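## Task

Lift the jars marked EGTA 2 M and EGTA 6 M from the cart and set both upright on the desk's mat; every other labelled container stays put, the cart stays standing, no labelled container may reach the floor, and the robot must not topple or finish leaning.

## Robot and tools

ROBOT. An omnidirectional base carries a column roughly 1.7 m high. A carriage rides the column (lift_m, 0 to 1 m) and holds two identical six-joint arms, each ending in a two-finger gripper. Arm bases sit near 0.57 m + lift_m above the floor; carriage parts hang about 0.15 m lower. Each hand reaches 0.78 m from its shoulder but only about 0.38 m below its arm base. A hand is about 0.16 m long, 0.1 m wide (0.14 m opened). Parked arm joints 1-6: 0, 0.05, 0.05, 1.45, 0, 0. Cameras: carriage_camera (fixed, forward, tilted about 20 degrees down), left_wrist_camera and right_wrist_camera (look past the fingertips).

FRAMES. Base frame: metres, origin on the floor below the base centre, x ahead, y to the left, z up. left_hand and right_hand readings are the midpoint between the finger pads in this frame, with quat_wxyz giving orientation (hand z along the fingers, y the opening direction). base_odometry is the base frame at scene start, counted from wheel turns only (slip counts as travel; heading in rad, left positive, -3.142 to 3.142). Hand readings are often a little higher than truth, especially far out; 1 kg in a level hand sags it 7-25 cm.

TOOL move. Optional keys: base, joints, speeds, min_time_s, cameras. base holds exactly one relative command measured from the base's last reported state: translate_m (metres, forward positive, -2 to 2), strafe_m (metres, left positive, -2 to 2) or rotate_rad (radians, counter-clockwise positive, -6.3 to 6.3). joints is one object for both arms, keyed by name, each value an absolute target: lift_m (m, 0 to 1); for each side X in left/right: X_joint1_rad (-2.617 to 3.054, yaw about vertical, 0 ahead, positive left), X_joint2_rad (0 to 3.141, shoulder: 0 back level, 1.57 up, 3.14 forward level), X_joint3_rad (0 to 3.141, elbow: 0 folded, 3.14 straight), X_joint4_rad (-1.57 to 1.57, wrist pitch, positive lifts fingertips), X_joint5_rad (-1.57 to 1.57, wrist yaw, positive swings fingertips right), X_joint6_rad (-2.094 to 2.094, roll, positive clockwise seen from the forearm), X_gripper_m (0 to 0.093, pad gap in metres). Unnamed joints keep their previous targets. speeds caps this action only: translate_m and strafe_m 0.02-0.5 m/s, rotate_rad 0.05-1.57 rad/s, lift_m 0.08-0.25 m/s. min_time_s (0.1-8 s) sets a floor on arm and gripper motion duration, giving straighter, gentler paths. Actions last at most 15 s; base drives time out at 14 s. cameras: list of names or ["all"]; [] for none. An empty move just reports state. Unknown keys make a call invalid; out-of-range values get it refused, and a refusal or a stop cancels the rest of that reply's move, wait and finished_scene calls.

OTHER TOOLS. wait {seconds 0-10, cameras} lets time pass with commands unchanged. zoom_image {camera, region [x0,y0,x1,y1] in pixels, top-left origin, at most 504x504} enlarges part of that camera's latest image (896x504). finished_scene {scene: current scene number} closes the scene irrevocably; the goal must hold with the robot gone, and later calls in the same reply run in the next scene.

RESULTS. The move line reads done when all motions finish, else the worst status. off_target: stopped short and may still push. contact_stop or time_out: target dropped, holding in place. not_followed / "joint command not followed": a safety check blocked arm targets (arms too close); the gripper still acts. on_its_own lists uncommanded behaviour; "held at" is a target. motor_effort gives percent of maximum, bracket = peak; lift effort dropping while lowering means a hand rests on something. Joint torques include arm weight; joints 1-3 wrap at ±28 N m. Gripper firmly on a hard part reads up to 0.005 m under its width and may say off_target; closed on nothing reads 0.000-0.002. Full squeeze begins about 0.005 m under first-touch reading; open well above the reading to release. Images may lag the state slightly; calibration is given per camera and may vary.

HAZARDS. Arms have no contact stop: blocked, they keep pressing and snap to target when freed. Drives can bend an arm and still say done, or shove furniture. If a drive is stopped, back off about 0.2 m along the reverse path. Never reverse under a desk edge into the column. Tipping risk rises with a high carriage, outstretched or loaded arms, pushing, and abrupt stops; only images reveal a lean. Do not let the arms collide or press together. Outstretched or loaded arms heat: MOTOR HOT appears at 75 °C; at 100 °C that arm goes limp for 30-60 s (OVER-TEMPERATURE FAULT, limit_stop_at_motor_heat), dropping whatever it holds. Park arms to cool and while thinking. Avoid drops, releasing moving objects, slams, hard hits and hard pushes. The robot keeps its last command while you deliberate.

Each tool is called after ">>>" as name(argument=value, ...) on one line, values as JSON.

## Session

>>> move()

Scene clock: 0.00 s.
Joint torques (N m): no reading
base_odometry: x=+0.000 y=+0.000 heading=+0.000
base_status: not commanded
joint_positions: lift_m=+0.300 left_joint1_rad=+0.005 left_joint2_rad=+0.063 left_joint3_rad=+0.036 left_joint4_rad=+1.440 left_joint5_rad=-0.025 left_joint6_rad=-0.026 left_gripper_m=+0.09396 right_joint1_rad=+0.007 right_joint2_rad=+0.030 right_joint3_rad=+0.039 right_joint4_rad=+1.440 right_joint5_rad=-0.019 right_joint6_rad=-0.003 right_gripper_m=+0.09396
joint_status: not commanded
motor_effort: lift_m=+40 drive_wheels=+4
left_hand: x=+0.2644 y=+0.3089 z=+1.3072 quat_wxyz=(+0.997, -0.014, +0.079, -0.010) (m; base frame)
right_hand: x=+0.2529 y=-0.3008 z=+1.3087 quat_wxyz=(+0.998, -0.010, +0.061, +0.003) (m; base frame)
pictures: carriage_camera, left_wrist_camera, right_wrist_camera
camera_calibration:
carriage_camera: T_world_to_cam=[[-0.0301167, -0.999264, -0.0237735, 0.0346004], [-0.352417, 0.0328724, -0.935266, 1.25939], [0.935359, -0.0197889, -0.353147, 0.333332], [0, 0, 0, 1]] pos_world=[0.133088, -0.000228057, 1.2964]
left_wrist_camera: T_world_to_cam=[[-0.00638314, -0.999939, 0.00898196, 0.300769], [0.696373, -0.0108911, -0.717597, 0.761213], [0.717651, 0.00167428, 0.696401, -0.978567], [0, 0, 0, 1]] pos_world=[0.174102, 0.31068, 1.22502]
right_wrist_camera: T_world_to_cam=[[0.0705529, -0.997508, 0.00073368, -0.3148], [0.755808, 0.0529776, -0.652647, 0.685796], [0.650982, 0.0466007, 0.757662, -1.01913], [0, 0, 0, 1]] pos_world=[0.167317, -0.302855, 1.21997]

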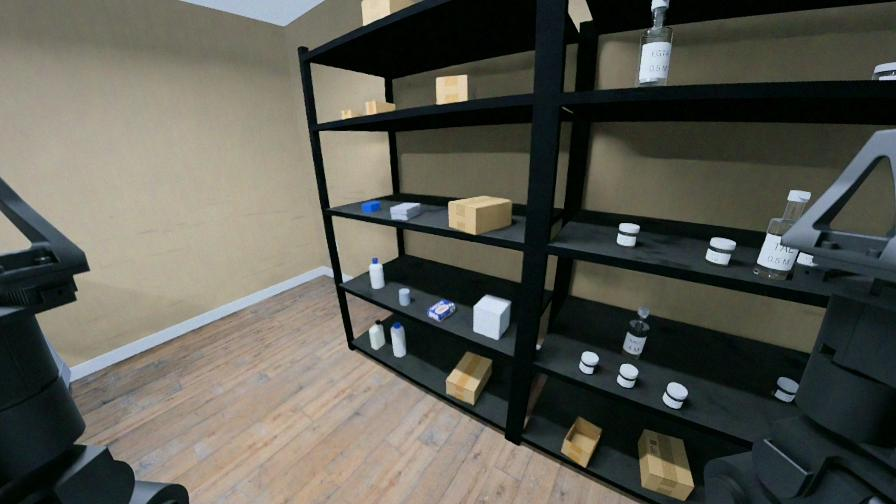

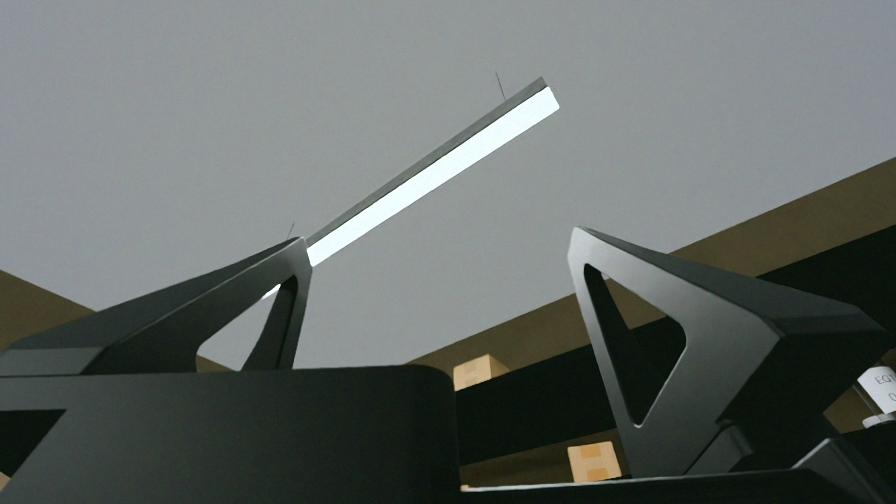

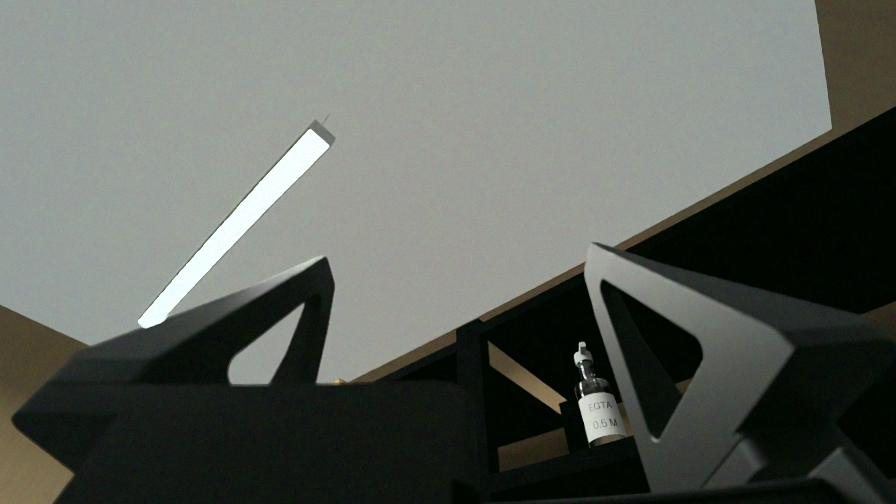

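>>> move(base={"rotate_rad": 1.5}, cameras=["carriage_camera"])

>>> move(base={"rotate_rad": 1.2}, cameras=["carriage_camera"])

>>> move(base={"rotate_rad": 1.2}, cameras=["carriage_camera"])

>>> move(base={"rotate_rad": 1.2}, cameras=["carriage_camera"])

Scene clock: 3.63 s.
Joint torques (N m): left_arm=[-0.43 4.21 5.27 -0.25 0.02 -0.04] | right_arm=[0.1 3.34 6.37 -0.21 0.09 0.07]
move: done
base_odometry: x=+0.000 y=+0.000 heading=+1.500
base_status: done
joint_positions: lift_m=+0.300 left_joint1_rad=+0.005 left_joint2_rad=+0.063 left_joint3_rad=+0.036 left_joint4_rad=+1.438 left_joint5_rad=-0.025 left_joint6_rad=-0.026 left_gripper_m=+0.09397 right_joint1_rad=+0.007 right_joint2_rad=+0.030 right_joint3_rad=+0.039 right_joint4_rad=+1.440 right_joint5_rad=-0.019 right_joint6_rad=-0.003 right_gripper_m=+0.09397
joint_status: not commanded
motor_effort: lift_m=+41(41) drive_wheels=+8(21)
left_hand: x=+0.2648 y=+0.3089 z=+1.3071 quat_wxyz=(+0.997, -0.014, +0.080, -0.010) (m; base frame)
right_hand: x=+0.2531 y=-0.3008 z=+1.3087 quat_wxyz=(+0.998, -0.010, +0.061, +0.003) (m; base frame)
pictures: carriage_camera
camera_calibration:
carriage_camera: T_world_to_cam=[[-0.0301167, -0.999264, -0.0237735, 0.0346004], [-0.352417, 0.0328724, -0.935266, 1.25939], [0.935359, -0.0197889, -0.353147, 0.333332], [0, 0, 0, 1]] pos_world=[0.133088, -0.000228057, 1.2964]

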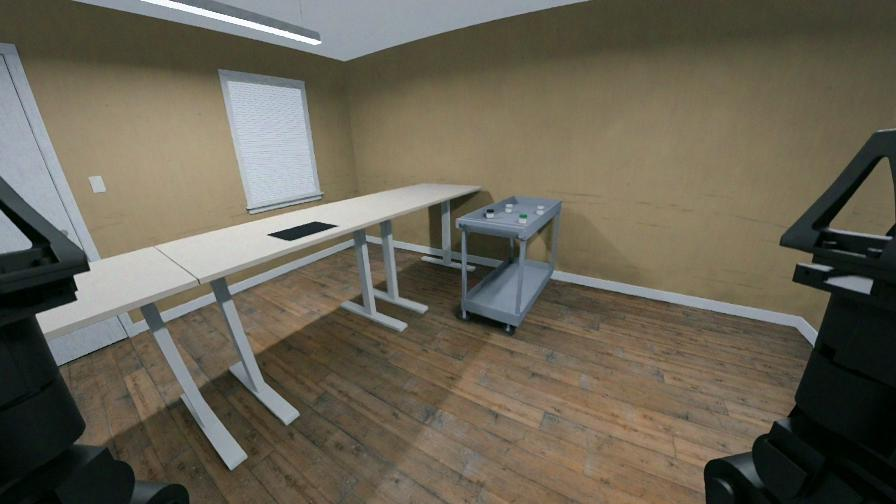

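Scene clock: 6.37 s.
Joint torques (N m): left_arm=[-0.42 4.21 5.29 -0.25 0.03 -0.04] | right_arm=[0.17 3.36 6.35 -0.21 0.09 0.06]
move: done
base_odometry: x=+0.000 y=+0.000 heading=+2.699
base_status: done
joint_positions: lift_m=+0.300 left_joint1_rad=+0.005 left_joint2_rad=+0.063 left_joint3_rad=+0.036 left_joint4_rad=+1.438 left_joint5_rad=-0.025 left_joint6_rad=-0.026 left_gripper_m=+0.09397 right_joint1_rad=+0.007 right_joint2_rad=+0.030 right_joint3_rad=+0.039 right_joint4_rad=+1.439 right_joint5_rad=-0.019 right_joint6_rad=-0.003 right_gripper_m=+0.09397
joint_status: not commanded
motor_effort: lift_m=+40(41) drive_wheels=+8(19)
left_hand: x=+0.2649 y=+0.3089 z=+1.3071 quat_wxyz=(+0.997, -0.014, +0.080, -0.010) (m; base frame)
right_hand: x=+0.2532 y=-0.3008 z=+1.3087 quat_wxyz=(+0.998, -0.010, +0.061, +0.003) (m; base frame)
pictures: carriage_camera
camera_calibration:
carriage_camera: T_world_to_cam=[[-0.0301167, -0.999264, -0.0237735, 0.0346004], [-0.352417, 0.0328724, -0.935266, 1.25939], [0.935359, -0.0197889, -0.353147, 0.333332], [0, 0, 0, 1]] pos_world=[0.133088, -0.000228057, 1.2964]

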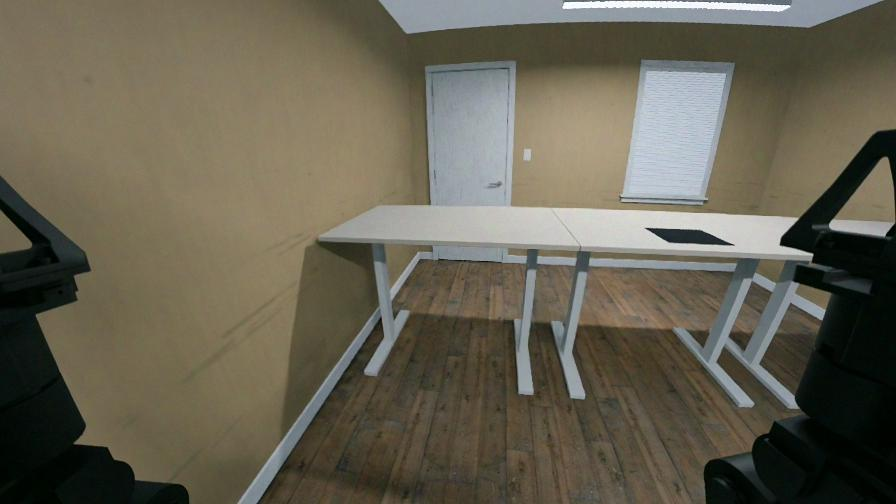

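Scene clock: 9.10 s.
Joint torques (N m): left_arm=[-0.43 4.21 5.29 -0.24 0.02 -0.04] | right_arm=[0.24 3.32 6.35 -0.2 0.09 0.07]
move: done
base_odometry: x=+0.000 y=+0.000 heading=-2.384
base_status: done
joint_positions: lift_m=+0.300 left_joint1_rad=+0.005 left_joint2_rad=+0.063 left_joint3_rad=+0.036 left_joint4_rad=+1.438 left_joint5_rad=-0.025 left_joint6_rad=-0.026 left_gripper_m=+0.09398 right_joint1_rad=+0.007 right_joint2_rad=+0.030 right_joint3_rad=+0.039 right_joint4_rad=+1.439 right_joint5_rad=-0.019 right_joint6_rad=-0.003 right_gripper_m=+0.09398
joint_status: not commanded
motor_effort: lift_m=+40(40) drive_wheels=+8(20)
left_hand: x=+0.2649 y=+0.3089 z=+1.3071 quat_wxyz=(+0.997, -0.014, +0.080, -0.010) (m; base frame)
right_hand: x=+0.2533 y=-0.3008 z=+1.3087 quat_wxyz=(+0.998, -0.010, +0.062, +0.003) (m; base frame)
pictures: carriage_camera
camera_calibration:
carriage_camera: T_world_to_cam=[[-0.0301167, -0.999264, -0.0237735, 0.0346004], [-0.352417, 0.0328724, -0.935266, 1.25939], [0.935359, -0.0197889, -0.353147, 0.333332], [0, 0, 0, 1]] pos_world=[0.133088, -0.000228057, 1.2964]

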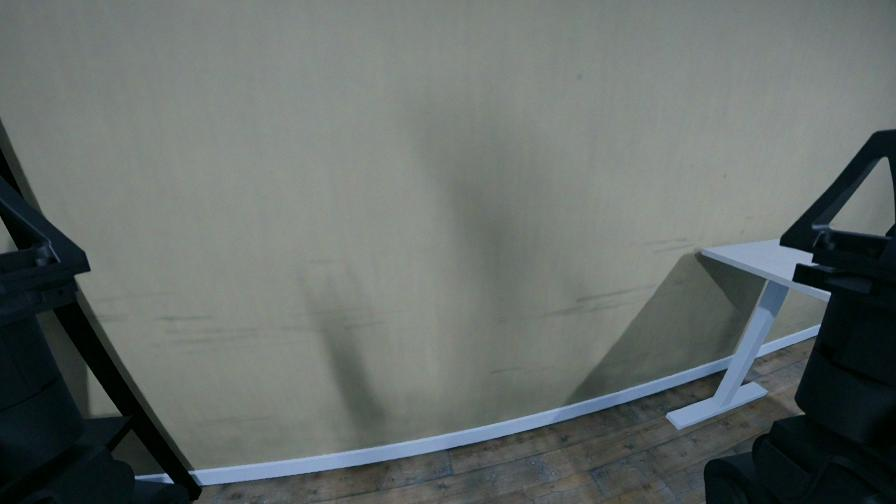

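Scene clock: 11.83 s.
Joint torques (N m): left_arm=[-0.42 4.21 5.27 -0.25 0.02 -0.04] | right_arm=[0.18 3.34 6.35 -0.2 0.09 0.06]
move: done
base_odometry: x=+0.000 y=+0.000 heading=-1.184
base_status: done
joint_positions: lift_m=+0.300 left_joint1_rad=+0.005 left_joint2_rad=+0.063 left_joint3_rad=+0.036 left_joint4_rad=+1.438 left_joint5_rad=-0.025 left_joint6_rad=-0.026 left_gripper_m=+0.09398 right_joint1_rad=+0.007 right_joint2_rad=+0.030 right_joint3_rad=+0.039 right_joint4_rad=+1.439 right_joint5_rad=-0.019 right_joint6_rad=-0.003 right_gripper_m=+0.09398
joint_status: not commanded
motor_effort: lift_m=+40(41) drive_wheels=+8(19)
left_hand: x=+0.2649 y=+0.3089 z=+1.3071 quat_wxyz=(+0.997, -0.014, +0.080, -0.010) (m; base frame)
right_hand: x=+0.2533 y=-0.3008 z=+1.3087 quat_wxyz=(+0.998, -0.010, +0.062, +0.003) (m; base frame)
pictures: carriage_camera
camera_calibration:
carriage_camera: T_world_to_cam=[[-0.0301167, -0.999264, -0.0237735, 0.0346004], [-0.352417, 0.0328724, -0.935266, 1.25939], [0.935359, -0.0197889, -0.353147, 0.333332], [0, 0, 0, 1]] pos_world=[0.133088, -0.000228057, 1.2964]

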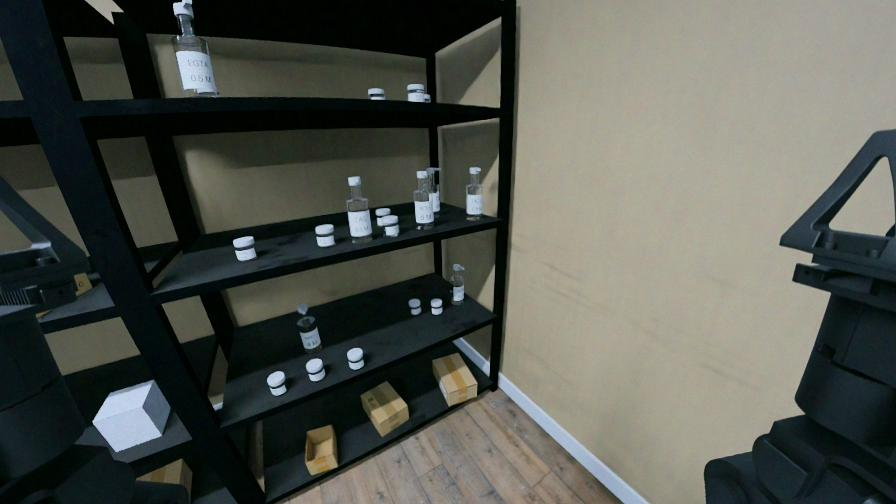

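>>> move(base={"rotate_rad": 2.5}, cameras=[])

>>> move(base={"translate_m": 1.0}, cameras=["carriage_camera"])

>>> zoom_image(camera="carriage_camera", region=[340, 180, 600, 400])

Scene clock: 17.57 s.
Joint torques (N m): left_arm=[-0.44 4.21 5.29 -0.23 0.02 -0.04] | right_arm=[0.25 3.36 6.37 -0.18 0.09 0.07]
move: done
base_odometry: x=+0.000 y=+0.000 heading=+1.315
base_status: done
joint_positions: lift_m=+0.300 left_joint1_rad=+0.005 left_joint2_rad=+0.063 left_joint3_rad=+0.036 left_joint4_rad=+1.435 left_joint5_rad=-0.025 left_joint6_rad=-0.026 left_gripper_m=+0.09400 right_joint1_rad=+0.007 right_joint2_rad=+0.030 right_joint3_rad=+0.039 right_joint4_rad=+1.438 right_joint5_rad=-0.019 right_joint6_rad=-0.003 right_gripper_m=+0.09400
joint_status: not commanded
motor_effort: lift_m=+40(41) drive_wheels=+8(20)
left_hand: x=+0.2654 y=+0.3089 z=+1.3070 quat_wxyz=(+0.997, -0.014, +0.081, -0.009) (m; base frame)
right_hand: x=+0.2534 y=-0.3008 z=+1.3087 quat_wxyz=(+0.998, -0.010, +0.062, +0.003) (m; base frame)
pictures: none
No camera images: "cameras" was empty.

Scene clock: 21.83 s.
Joint torques (N m): left_arm=[-0.42 4.18 5.22 -0.21 0.02 -0.04] | right_arm=[0.18 3.29 6.3 -0.2 0.08 0.06]
move: done
base_odometry: x=+0.251 y=+0.968 heading=+1.316
base_status: done
joint_positions: lift_m=+0.300 left_joint1_rad=+0.005 left_joint2_rad=+0.063 left_joint3_rad=+0.036 left_joint4_rad=+1.435 left_joint5_rad=-0.025 left_joint6_rad=-0.026 left_gripper_m=+0.09400 right_joint1_rad=+0.007 right_joint2_rad=+0.030 right_joint3_rad=+0.039 right_joint4_rad=+1.438 right_joint5_rad=-0.019 right_joint6_rad=-0.003 right_gripper_m=+0.09400
joint_status: not commanded
motor_effort: lift_m=+40(41) drive_wheels=-5(26)
left_hand: x=+0.2656 y=+0.3089 z=+1.3070 quat_wxyz=(+0.997, -0.014, +0.082, -0.009) (m; base frame)
right_hand: x=+0.2534 y=-0.3008 z=+1.3087 quat_wxyz=(+0.998, -0.010, +0.062, +0.003) (m; base frame)
pictures: carriage_camera
camera_calibration:
carriage_camera: T_world_to_cam=[[-0.0301167, -0.999264, -0.0237735, 0.0346004], [-0.352417, 0.0328724, -0.935266, 1.25939], [0.935359, -0.0197889, -0.353147, 0.333332], [0, 0, 0, 1]] pos_world=[0.133088, -0.000228057, 1.2964]

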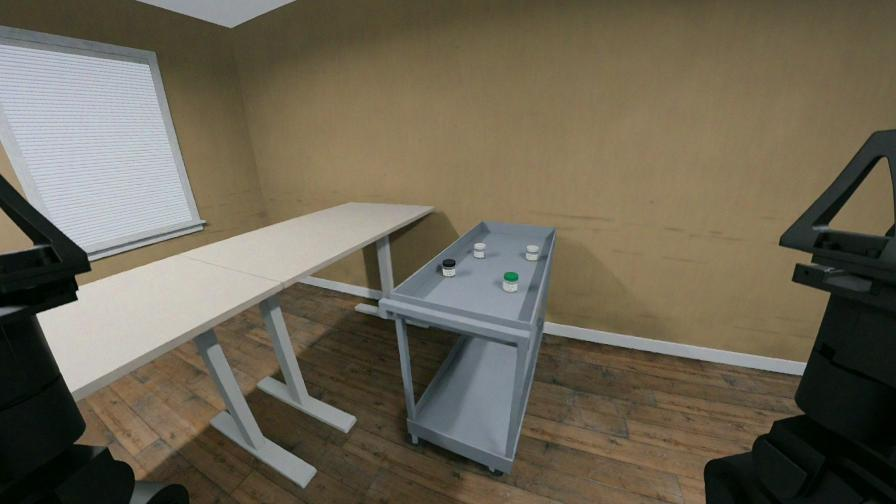

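Scaled by 1.938.

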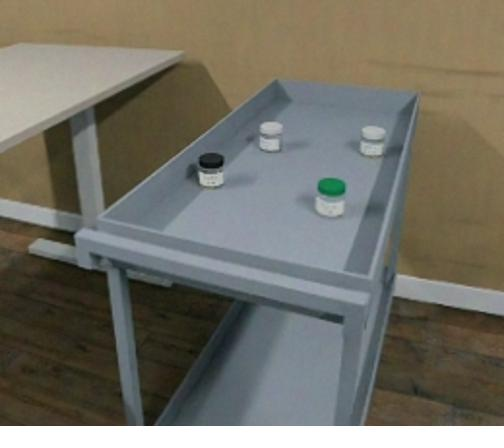

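>>> move(base={"rotate_rad": -0.43}, joints={"lift_m": 0.55}, cameras=[])

>>> move(base={"strafe_m": -0.6}, cameras=[])

>>> move(base={"translate_m": 1.25}, cameras=[])

>>> move(base={"rotate_rad": 1.57}, cameras=["carriage_camera"])

>>> zoom_image(camera="carriage_camera", region=[300, 220, 620, 400])

Scene clock: 26.63 s.
Joint torques (N m): left_arm=[-0.43 4.23 5.27 -0.22 0.02 -0.04] | right_arm=[0.17 3.33 6.38 -0.19 0.09 0.06]
move: done
base_odometry: x=+0.251 y=+0.968 heading=+0.886
base_status: done
joint_positions: lift_m=+0.550 left_joint1_rad=+0.005 left_joint2_rad=+0.063 left_joint3_rad=+0.036 left_joint4_rad=+1.436 left_joint5_rad=-0.025 left_joint6_rad=-0.026 left_gripper_m=+0.09400 right_joint1_rad=+0.007 right_joint2_rad=+0.030 right_joint3_rad=+0.039 right_joint4_rad=+1.438 right_joint5_rad=-0.019 right_joint6_rad=-0.003 right_gripper_m=+0.09400
joint_status: all done
motor_effort: lift_m=+43(51) drive_wheels=+9(16)
left_hand: x=+0.2653 y=+0.3089 z=+1.5568 quat_wxyz=(+0.997, -0.014, +0.081, -0.009) (m; base frame)
right_hand: x=+0.2534 y=-0.3008 z=+1.5585 quat_wxyz=(+0.998, -0.010, +0.062, +0.003) (m; base frame)
pictures: none
No camera images: "cameras" was empty.

Scene clock: 30.13 s.
Joint torques (N m): left_arm=[-0.49 4.27 5.29 -0.22 0.02 -0.04] | right_arm=[0.17 3.36 6.38 -0.19 0.09 0.07]
move: done
base_odometry: x=+0.716 y=+0.588 heading=+0.886
base_status: done
joint_positions: lift_m=+0.550 left_joint1_rad=+0.006 left_joint2_rad=+0.063 left_joint3_rad=+0.036 left_joint4_rad=+1.436 left_joint5_rad=-0.025 left_joint6_rad=-0.026 left_gripper_m=+0.09400 right_joint1_rad=+0.008 right_joint2_rad=+0.030 right_joint3_rad=+0.039 right_joint4_rad=+1.438 right_joint5_rad=-0.019 right_joint6_rad=-0.003 right_gripper_m=+0.09400
joint_status: not commanded
motor_effort: lift_m=+42(43) drive_wheels=-4(25)
left_hand: x=+0.2653 y=+0.3089 z=+1.5568 quat_wxyz=(+0.997, -0.014, +0.081, -0.009) (m; base frame)
right_hand: x=+0.2534 y=-0.3008 z=+1.5585 quat_wxyz=(+0.998, -0.010, +0.062, +0.003) (m; base frame)
pictures: none
No camera images: "cameras" was empty.

Scene clock: 35.03 s.
Joint torques (N m): left_arm=[-0.47 4.19 5.01 -0.25 0.02 -0.04] | right_arm=[0.17 3.34 6.38 -0.22 0.09 0.06]
move: done
base_odometry: x=+1.508 y=+1.555 heading=+0.885
base_status: done
joint_positions: lift_m=+0.550 left_joint1_rad=+0.006 left_joint2_rad=+0.063 left_joint3_rad=+0.036 left_joint4_rad=+1.437 left_joint5_rad=-0.025 left_joint6_rad=-0.026 left_gripper_m=+0.09400 right_joint1_rad=+0.008 right_joint2_rad=+0.030 right_joint3_rad=+0.039 right_joint4_rad=+1.439 right_joint5_rad=-0.019 right_joint6_rad=-0.003 right_gripper_m=+0.09400
joint_status: not commanded
motor_effort: lift_m=+42(43) drive_wheels=-2(22)
left_hand: x=+0.2651 y=+0.3089 z=+1.5569 quat_wxyz=(+0.997, -0.014, +0.080, -0.009) (m; base frame)
right_hand: x=+0.2533 y=-0.3008 z=+1.5585 quat_wxyz=(+0.998, -0.010, +0.062, +0.003) (m; base frame)
pictures: none
No camera images: "cameras" was empty.

Scene clock: 38.13 s.
Joint torques (N m): left_arm=[-0.49 4.19 5.29 -0.24 0.02 -0.04] | right_arm=[0.16 3.36 6.41 -0.2 0.09 0.06]
move: done
base_odometry: x=+1.508 y=+1.555 heading=+2.455
base_status: done
joint_positions: lift_m=+0.550 left_joint1_rad=+0.006 left_joint2_rad=+0.063 left_joint3_rad=+0.036 left_joint4_rad=+1.437 left_joint5_rad=-0.025 left_joint6_rad=-0.026 left_gripper_m=+0.09400 right_joint1_rad=+0.008 right_joint2_rad=+0.030 right_joint3_rad=+0.039 right_joint4_rad=+1.438 right_joint5_rad=-0.019 right_joint6_rad=-0.003 right_gripper_m=+0.09400
joint_status: not commanded
motor_effort: lift_m=+42(43) drive_wheels=+8(18)
left_hand: x=+0.2651 y=+0.3089 z=+1.5569 quat_wxyz=(+0.997, -0.014, +0.080, -0.009) (m; base frame)
right_hand: x=+0.2534 y=-0.3008 z=+1.5585 quat_wxyz=(+0.998, -0.010, +0.062, +0.003) (m; base frame)
pictures: carriage_camera
camera_calibration:
carriage_camera: T_world_to_cam=[[-0.0301167, -0.999264, -0.0237735, 0.0405389], [-0.352417, 0.0328724, -0.935266, 1.49302], [0.935359, -0.0197889, -0.353147, 0.421547], [0, 0, 0, 1]] pos_world=[0.133088, -0.000228057, 1.5462]

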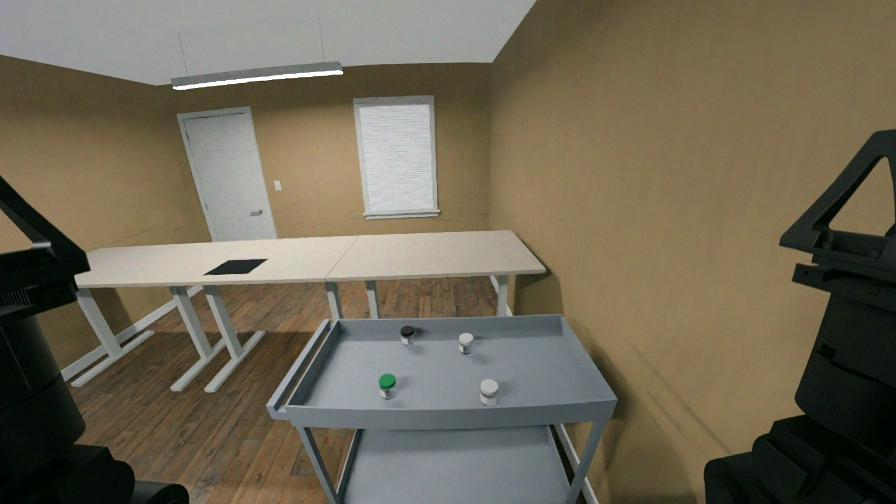

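Scaled by 1.575.

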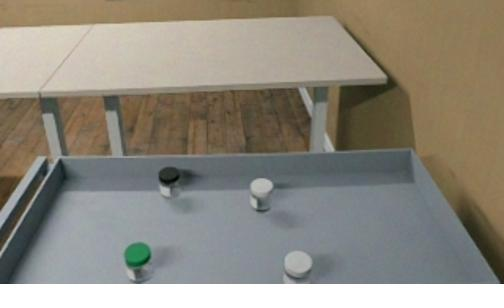

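>>> move(joints={"right_joint2_rad": 1.0, "right_joint3_rad": 1.0, "right_joint4_rad": 0, "left_joint2_rad": 1.0, "left_joint3_rad": 1.0, "left_joint4_rad": -0.8}, min_time_s=2)

>>> move(joints={"right_joint2_rad": 1.5, "right_joint3_rad": 1.0, "right_joint4_rad": -0.8, "left_joint2_rad": 1.0, "left_joint3_rad": 0.5, "left_joint4_rad": -0.8}, min_time_s=2)

Scene clock: 42.20 s.
Joint torques (N m): left_arm=[-0.47 -1.91 9.37 1.48 0.01 -0.04] | right_arm=[0.18 -2.17 10.37 2.55 0.08 0.06]
move: done
base_odometry: x=+1.508 y=+1.555 heading=+2.455
base_status: not commanded
joint_positions: lift_m=+0.550 left_joint1_rad=+0.006 left_joint2_rad=+0.994 left_joint3_rad=+0.963 left_joint4_rad=-0.795 left_joint5_rad=-0.025 left_joint6_rad=-0.026 left_gripper_m=+0.09400 right_joint1_rad=+0.008 right_joint2_rad=+0.994 right_joint3_rad=+0.973 right_joint4_rad=+0.012 right_joint5_rad=-0.019 right_joint6_rad=-0.003 right_gripper_m=+0.09400
joint_status: all done
motor_effort: lift_m=+42(43) drive_wheels=+8(8)
left_hand: x=+0.5119 y=+0.3103 z=+1.3373 quat_wxyz=(+0.364, -0.019, +0.931, +0.008) (m; base frame)
right_hand: x=+0.5905 y=-0.2982 z=+1.5180 quat_wxyz=(+0.704, -0.011, +0.710, +0.008) (m; base frame)
pictures: carriage_camera, left_wrist_camera, right_wrist_camera
camera_calibration:
carriage_camera: T_world_to_cam=[[-0.0301167, -0.999264, -0.0237735, 0.0405389], [-0.352417, 0.0328724, -0.935266, 1.49302], [0.935359, -0.0197889, -0.353147, 0.421547], [0, 0, 0, 1]] pos_world=[0.133088, -0.000228057, 1.5462]
left_wrist_camera: T_world_to_cam=[[0.0198658, -0.999796, 0.00357524, 0.297235], [-0.994456, -0.0201287, -0.103207, 0.657275], [0.103258, -0.00150512, -0.994653, 1.3998], [0, 0, 0, 1]] pos_world=[0.503186, 0.312511, 1.45909]
right_wrist_camera: T_world_to_cam=[[0.0155285, -0.99791, -0.0627233, -0.207453], [-0.564366, 0.0430354, -0.824403, 1.6044], [0.825379, 0.0482006, -0.562518, 0.503887], [0, 0, 0, 1]] pos_world=[0.492791, -0.300353, 1.5931]

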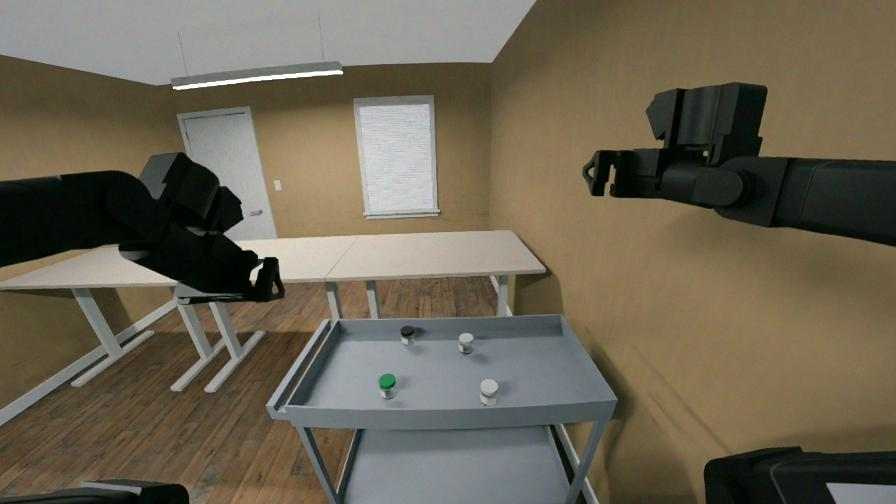

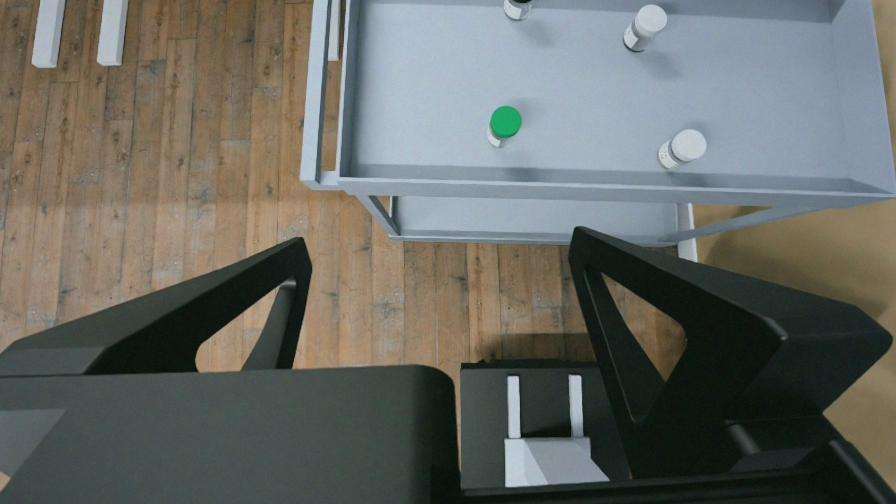

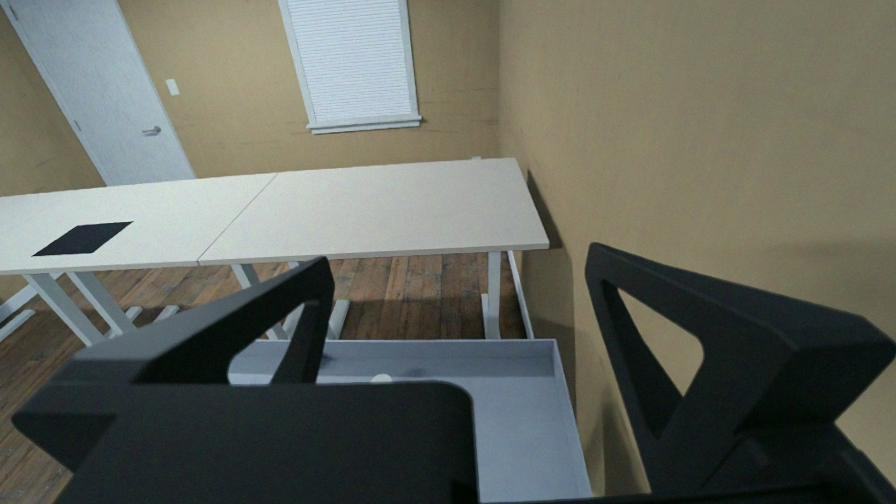

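Scene clock: 44.53 s.
Joint torques (N m): left_arm=[-0.47 -1.32 4.89 0.86 0 -0.04] | right_arm=[0.16 -4.9 9.05 1 0.08 0.06]
move: done
base_odometry: x=+1.508 y=+1.555 heading=+2.455
base_status: not commanded
joint_positions: lift_m=+0.550 left_joint1_rad=+0.006 left_joint2_rad=+0.994 left_joint3_rad=+0.512 left_joint4_rad=-0.803 left_joint5_rad=-0.025 left_joint6_rad=-0.026 left_gripper_m=+0.09400 right_joint1_rad=+0.008 right_joint2_rad=+1.491 right_joint3_rad=+0.976 right_joint4_rad=-0.787 right_joint5_rad=-0.019 right_joint6_rad=-0.003 right_gripper_m=+0.09400
joint_status: all done
motor_effort: lift_m=+42(43) drive_wheels=+8(9)
left_hand: x=+0.4128 y=+0.3098 z=+1.1694 quat_wxyz=(+0.143, -0.018, +0.990, +0.011) (m; base frame)
right_hand: x=+0.5294 y=-0.2987 z=+1.2020 quat_wxyz=(+0.134, -0.007, +0.991, +0.010) (m; base frame)
pictures: carriage_camera, left_wrist_camera, right_wrist_camera
camera_calibration:
carriage_camera: T_world_to_cam=[[-0.0301167, -0.999264, -0.0237735, 0.0405389], [-0.352417, 0.0328724, -0.935266, 1.49302], [0.935359, -0.0197889, -0.353147, 0.421547], [0, 0, 0, 1]] pos_world=[0.133088, -0.000228057, 1.5462]
left_wrist_camera: T_world_to_cam=[[0.0199755, -0.999796, -0.00310542, 0.307014], [-0.937273, -0.0198074, 0.348034, -0.0100287], [-0.348025, -0.00404154, -0.937477, 1.36323], [0, 0, 0, 1]] pos_world=[0.458907, 0.312262, 1.28244]
right_wrist_camera: T_world_to_cam=[[-0.0504316, -0.998421, -0.0247298, -0.237701], [-0.947987, 0.0400626, 0.315779, 0.14108], [-0.314289, 0.0393688, -0.948511, 1.44127], [0, 0, 0, 1]] pos_world=[0.57473, -0.299719, 1.31663]

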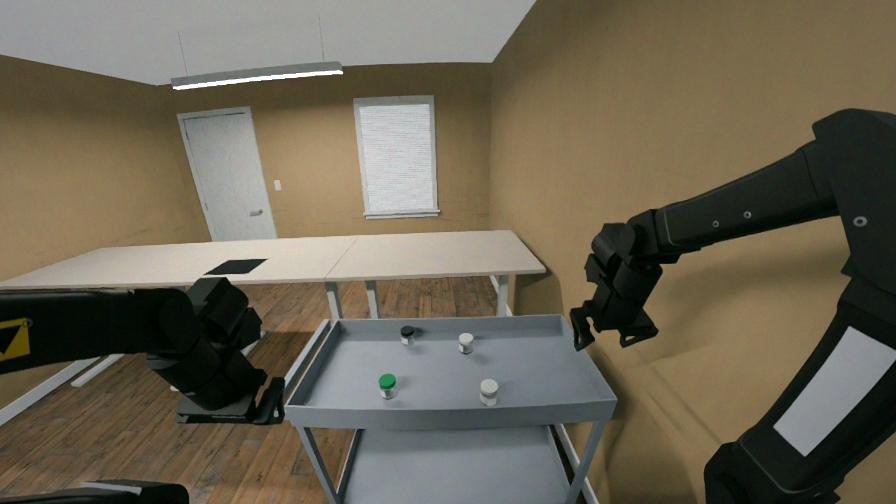

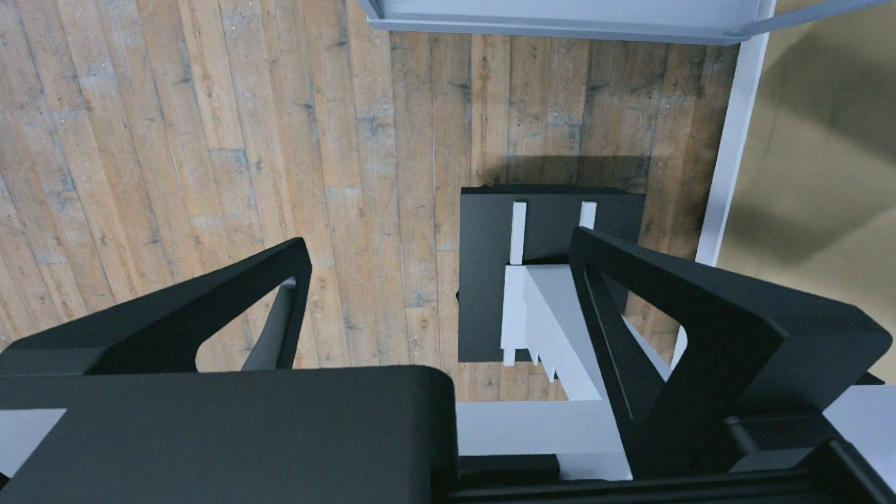

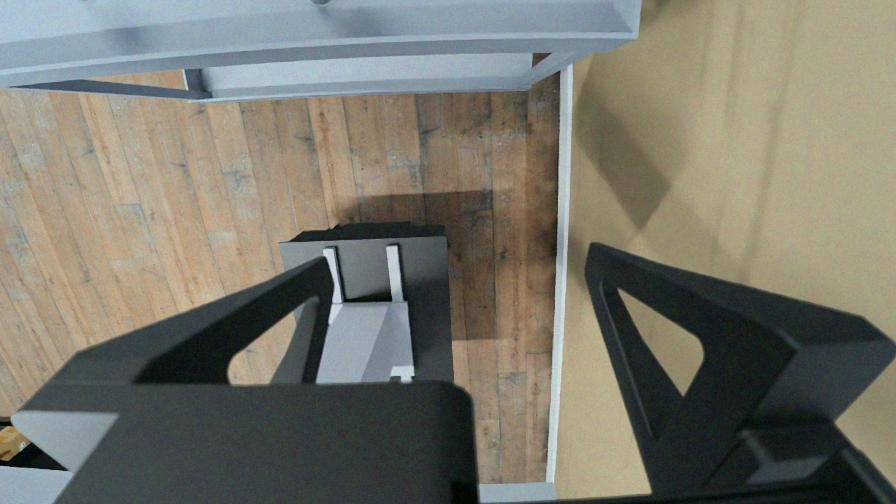

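>>> move(base={"translate_m": 0.2}, joints={"left_joint1_rad": 0.5, "left_joint2_rad": 1.0, "left_joint3_rad": 0.75, "left_joint4_rad": -0.5, "left_joint5_rad": 1.3, "right_joint2_rad": 0.05, "right_joint3_rad": 0.05, "right_joint4_rad": 1.45}, min_time_s=2, speeds={"translate_m": 0.2}, cameras=["carriage_camera", "left_wrist_camera"])

Scene clock: 50.97 s.
Joint torques (N m): left_arm=[0.18 -2.04 9.16 1.41 0.46 0.01] | right_arm=[0.17 2.51 5.37 -0.01 0.09 0.07]
move: done
base_odometry: x=+1.353 y=+1.682 heading=+2.456
base_status: done
joint_positions: lift_m=+0.550 left_joint1_rad=+0.493 left_joint2_rad=+0.996 left_joint3_rad=+0.715 left_joint4_rad=-0.518 left_joint5_rad=+1.285 left_joint6_rad=-0.026 left_gripper_m=+0.09400 right_joint1_rad=+0.008 right_joint2_rad=+0.057 right_joint3_rad=+0.056 right_joint4_rad=+1.437 right_joint5_rad=-0.019 right_joint6_rad=-0.003 right_gripper_m=+0.09400
joint_status: all done
motor_effort: lift_m=+43(43) drive_wheels=-4(19)
left_hand: x=+0.4890 y=+0.2604 z=+1.3677 quat_wxyz=(+0.421, +0.027, +0.775, -0.471) (m; base frame)
right_hand: x=+0.2570 y=-0.3008 z=+1.5628 quat_wxyz=(+0.998, -0.010, +0.067, +0.003) (m; base frame)
pictures: carriage_camera, left_wrist_camera
camera_calibration:
carriage_camera: T_world_to_cam=[[-0.0301167, -0.999264, -0.0237735, 0.0405389], [-0.352417, 0.0328724, -0.935266, 1.49302], [0.935359, -0.0197889, -0.353147, 0.421547], [0, 0, 0, 1]] pos_world=[0.133088, -0.000228057, 1.5462]
left_wrist_camera: T_world_to_cam=[[-0.458926, -0.54665, 0.7004, -0.589313], [-0.881106, 0.178703, -0.437856, 0.987123], [0.114191, -0.81807, -0.563668, 1.05015], [0, 0, 0, 1]] pos_world=[0.479392, 0.360548, 1.43691]

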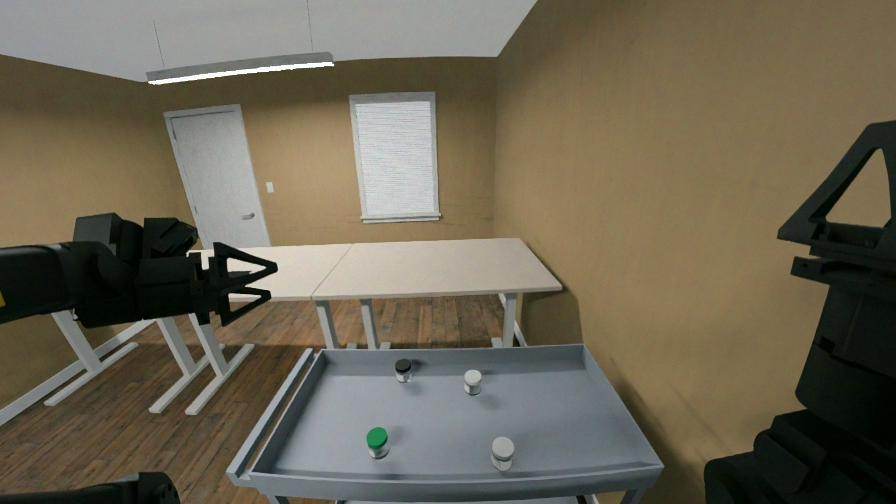

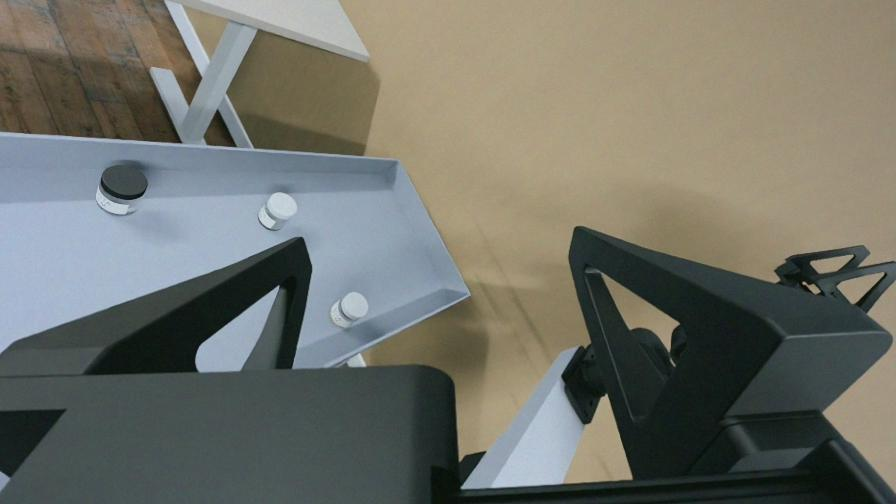

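>>> zoom_image(camera="left_wrist_camera", region=[80, 155, 160, 225])

>>> zoom_image(camera="left_wrist_camera", region=[245, 180, 315, 240])

>>> zoom_image(camera="left_wrist_camera", region=[315, 280, 385, 340])

>>> zoom_image(camera="carriage_camera", region=[350, 415, 410, 470])

Scaled by 6.300.

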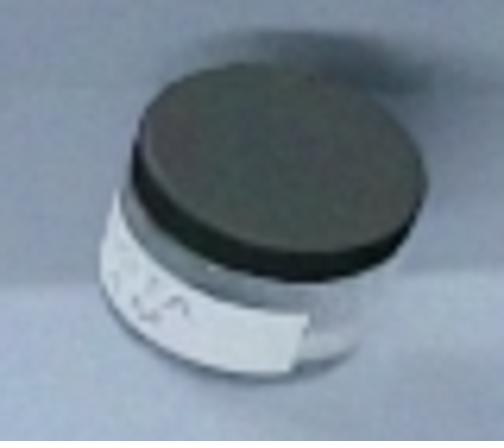

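Scaled by 7.200.

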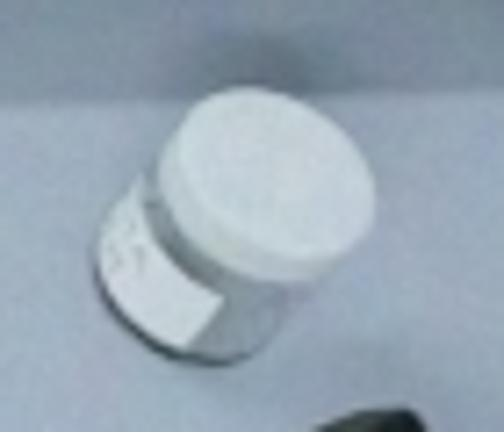

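Scaled by 7.200.

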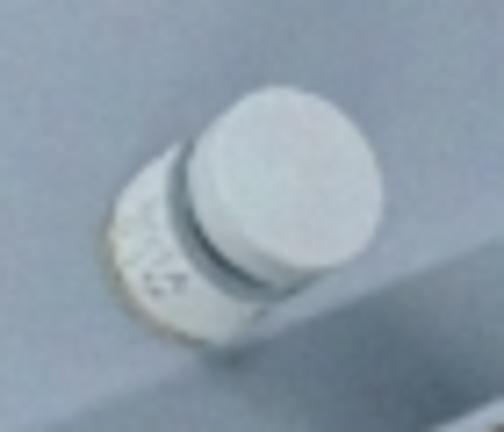

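Scaled by 8.400.

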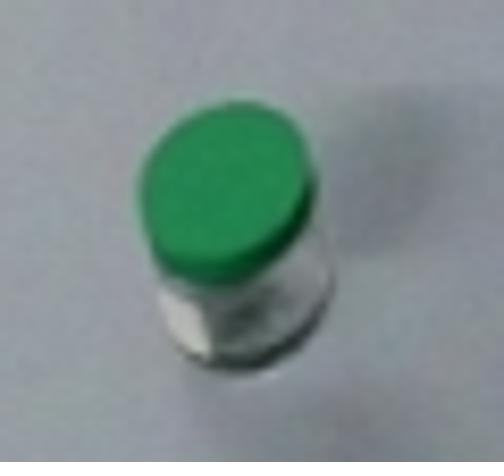

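>>> move(joints={"left_joint1_rad": 0.75, "left_joint2_rad": 1.7, "left_joint3_rad": 1.0, "left_joint4_rad": 0.6, "left_joint5_rad": 1.5, "lift_m": 0.22}, min_time_s=2, cameras=["carriage_camera", "left_wrist_camera"])

Scene clock: 56.33 s.
Joint torques (N m): left_arm=[0.14 -7.98 8.68 1.42 0.19 -0.03] | right_arm=[0.18 2.7 5.97 -0.05 0.09 0.06]
move: done
base_odometry: x=+1.353 y=+1.682 heading=+2.456
base_status: not commanded
joint_positions: lift_m=+0.220 left_joint1_rad=+0.743 left_joint2_rad=+1.692 left_joint3_rad=+0.965 left_joint4_rad=+0.581 left_joint5_rad=+1.487 left_joint6_rad=-0.026 left_gripper_m=+0.09400 right_joint1_rad=+0.008 right_joint2_rad=+0.055 right_joint3_rad=+0.049 right_joint4_rad=+1.440 right_joint5_rad=-0.019 right_joint6_rad=-0.003 right_gripper_m=+0.09400
joint_status: all done
motor_effort: lift_m=+36(37) drive_wheels=+9(9)
left_hand: x=+0.6051 y=+0.4235 z=+1.0463 quat_wxyz=(+0.630, +0.201, +0.682, -0.311) (m; base frame)
right_hand: x=+0.2575 y=-0.3008 z=+1.2316 quat_wxyz=(+0.998, -0.010, +0.068, +0.003) (m; base frame)
pictures: carriage_camera, left_wrist_camera
camera_calibration:
carriage_camera: T_world_to_cam=[[-0.0301167, -0.999264, -0.0237735, 0.0327068], [-0.352417, 0.0328724, -0.935266, 1.1849], [0.935359, -0.0197889, -0.353147, 0.305203], [0, 0, 0, 1]] pos_world=[0.133088, -0.000228057, 1.21675]
left_wrist_camera: T_world_to_cam=[[-0.680979, -0.715164, 0.157502, 0.552066], [-0.525411, 0.327334, -0.785364, 1.00495], [0.510108, -0.61757, -0.598663, 0.701252], [0, 0, 0, 1]] pos_world=[0.546244, 0.498935, 1.12211]

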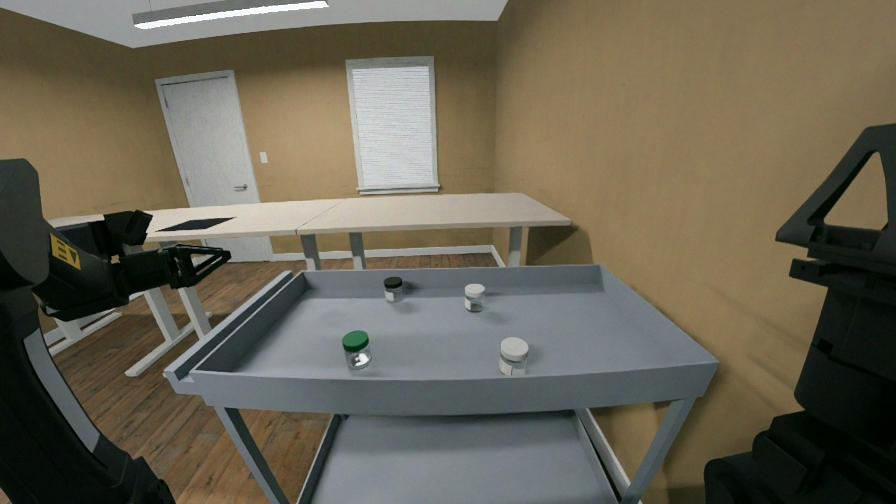

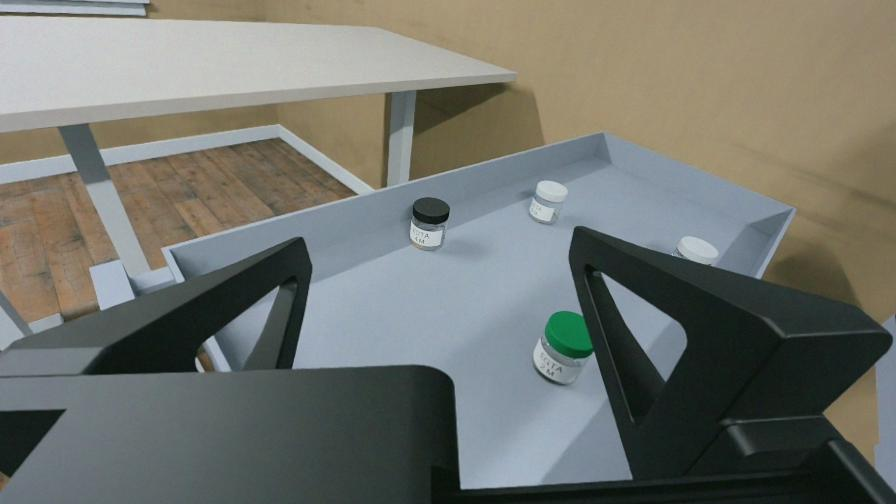

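Excellent.

>>> zoom_image(camera="left_wrist_camera", region=[405, 190, 465, 255])

>>> zoom_image(camera="left_wrist_camera", region=[520, 170, 580, 230])

>>> zoom_image(camera="left_wrist_camera", region=[525, 305, 605, 390])

>>> move(joints={"left_joint5_rad": 1.3, "left_joint1_rad": 0.5}, cameras=["left_wrist_camera"])

Scaled by 7.754.

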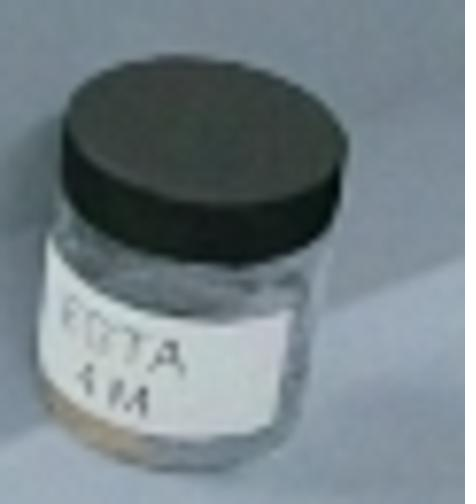

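Scaled by 8.400.

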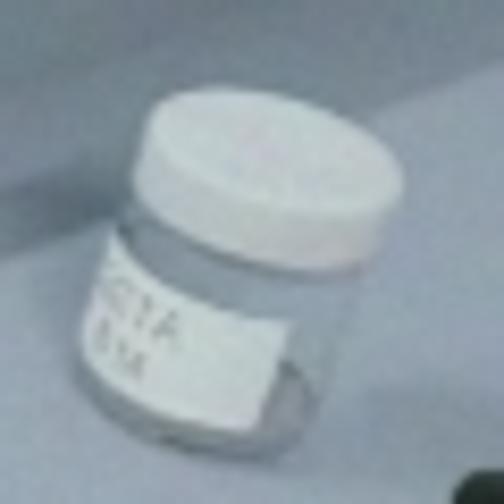

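Scaled by 5.929.

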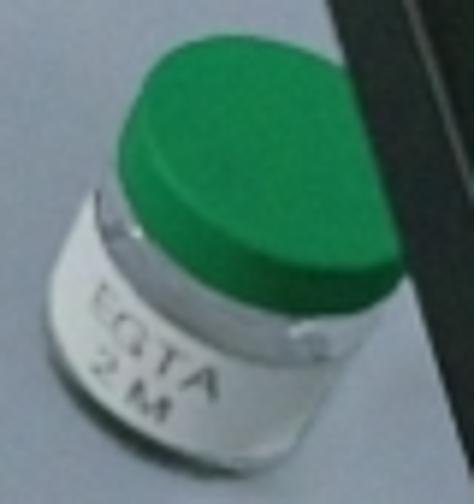

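Scene clock: 58.00 s.
Joint torques (N m): left_arm=[-0.31 -8.09 8.77 1.59 -0.06 -0.03] | right_arm=[0.18 2.69 5.97 -0.05 0.09 0.06]
move: done
base_odometry: x=+1.353 y=+1.682 heading=+2.456
base_status: not commanded
joint_positions: lift_m=+0.220 left_joint1_rad=+0.499 left_joint2_rad=+1.692 left_joint3_rad=+0.965 left_joint4_rad=+0.583 left_joint5_rad=+1.314 left_joint6_rad=-0.026 left_gripper_m=+0.09400 right_joint1_rad=+0.008 right_joint2_rad=+0.055 right_joint3_rad=+0.049 right_joint4_rad=+1.440 right_joint5_rad=-0.019 right_joint6_rad=-0.003 right_gripper_m=+0.09400
joint_status: all done
motor_effort: lift_m=+35(36) drive_wheels=+9(9)
left_hand: x=+0.6457 y=+0.3458 z=+1.0422 quat_wxyz=(+0.612, +0.230, +0.682, -0.327) (m; base frame)
right_hand: x=+0.2575 y=-0.3008 z=+1.2316 quat_wxyz=(+0.998, -0.010, +0.068, +0.003) (m; base frame)
pictures: left_wrist_camera
camera_calibration:
left_wrist_camera: T_world_to_cam=[[-0.729023, -0.667433, 0.151854, 0.545182], [-0.509871, 0.381497, -0.771033, 1.00481], [0.45668, -0.639526, -0.618425, 0.69287], [0, 0, 0, 1]] pos_world=[0.593354, 0.423648, 1.12044]

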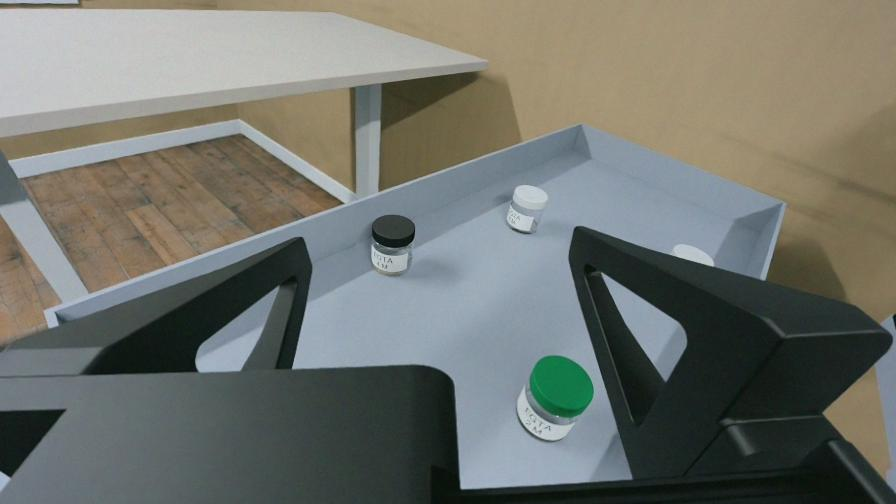

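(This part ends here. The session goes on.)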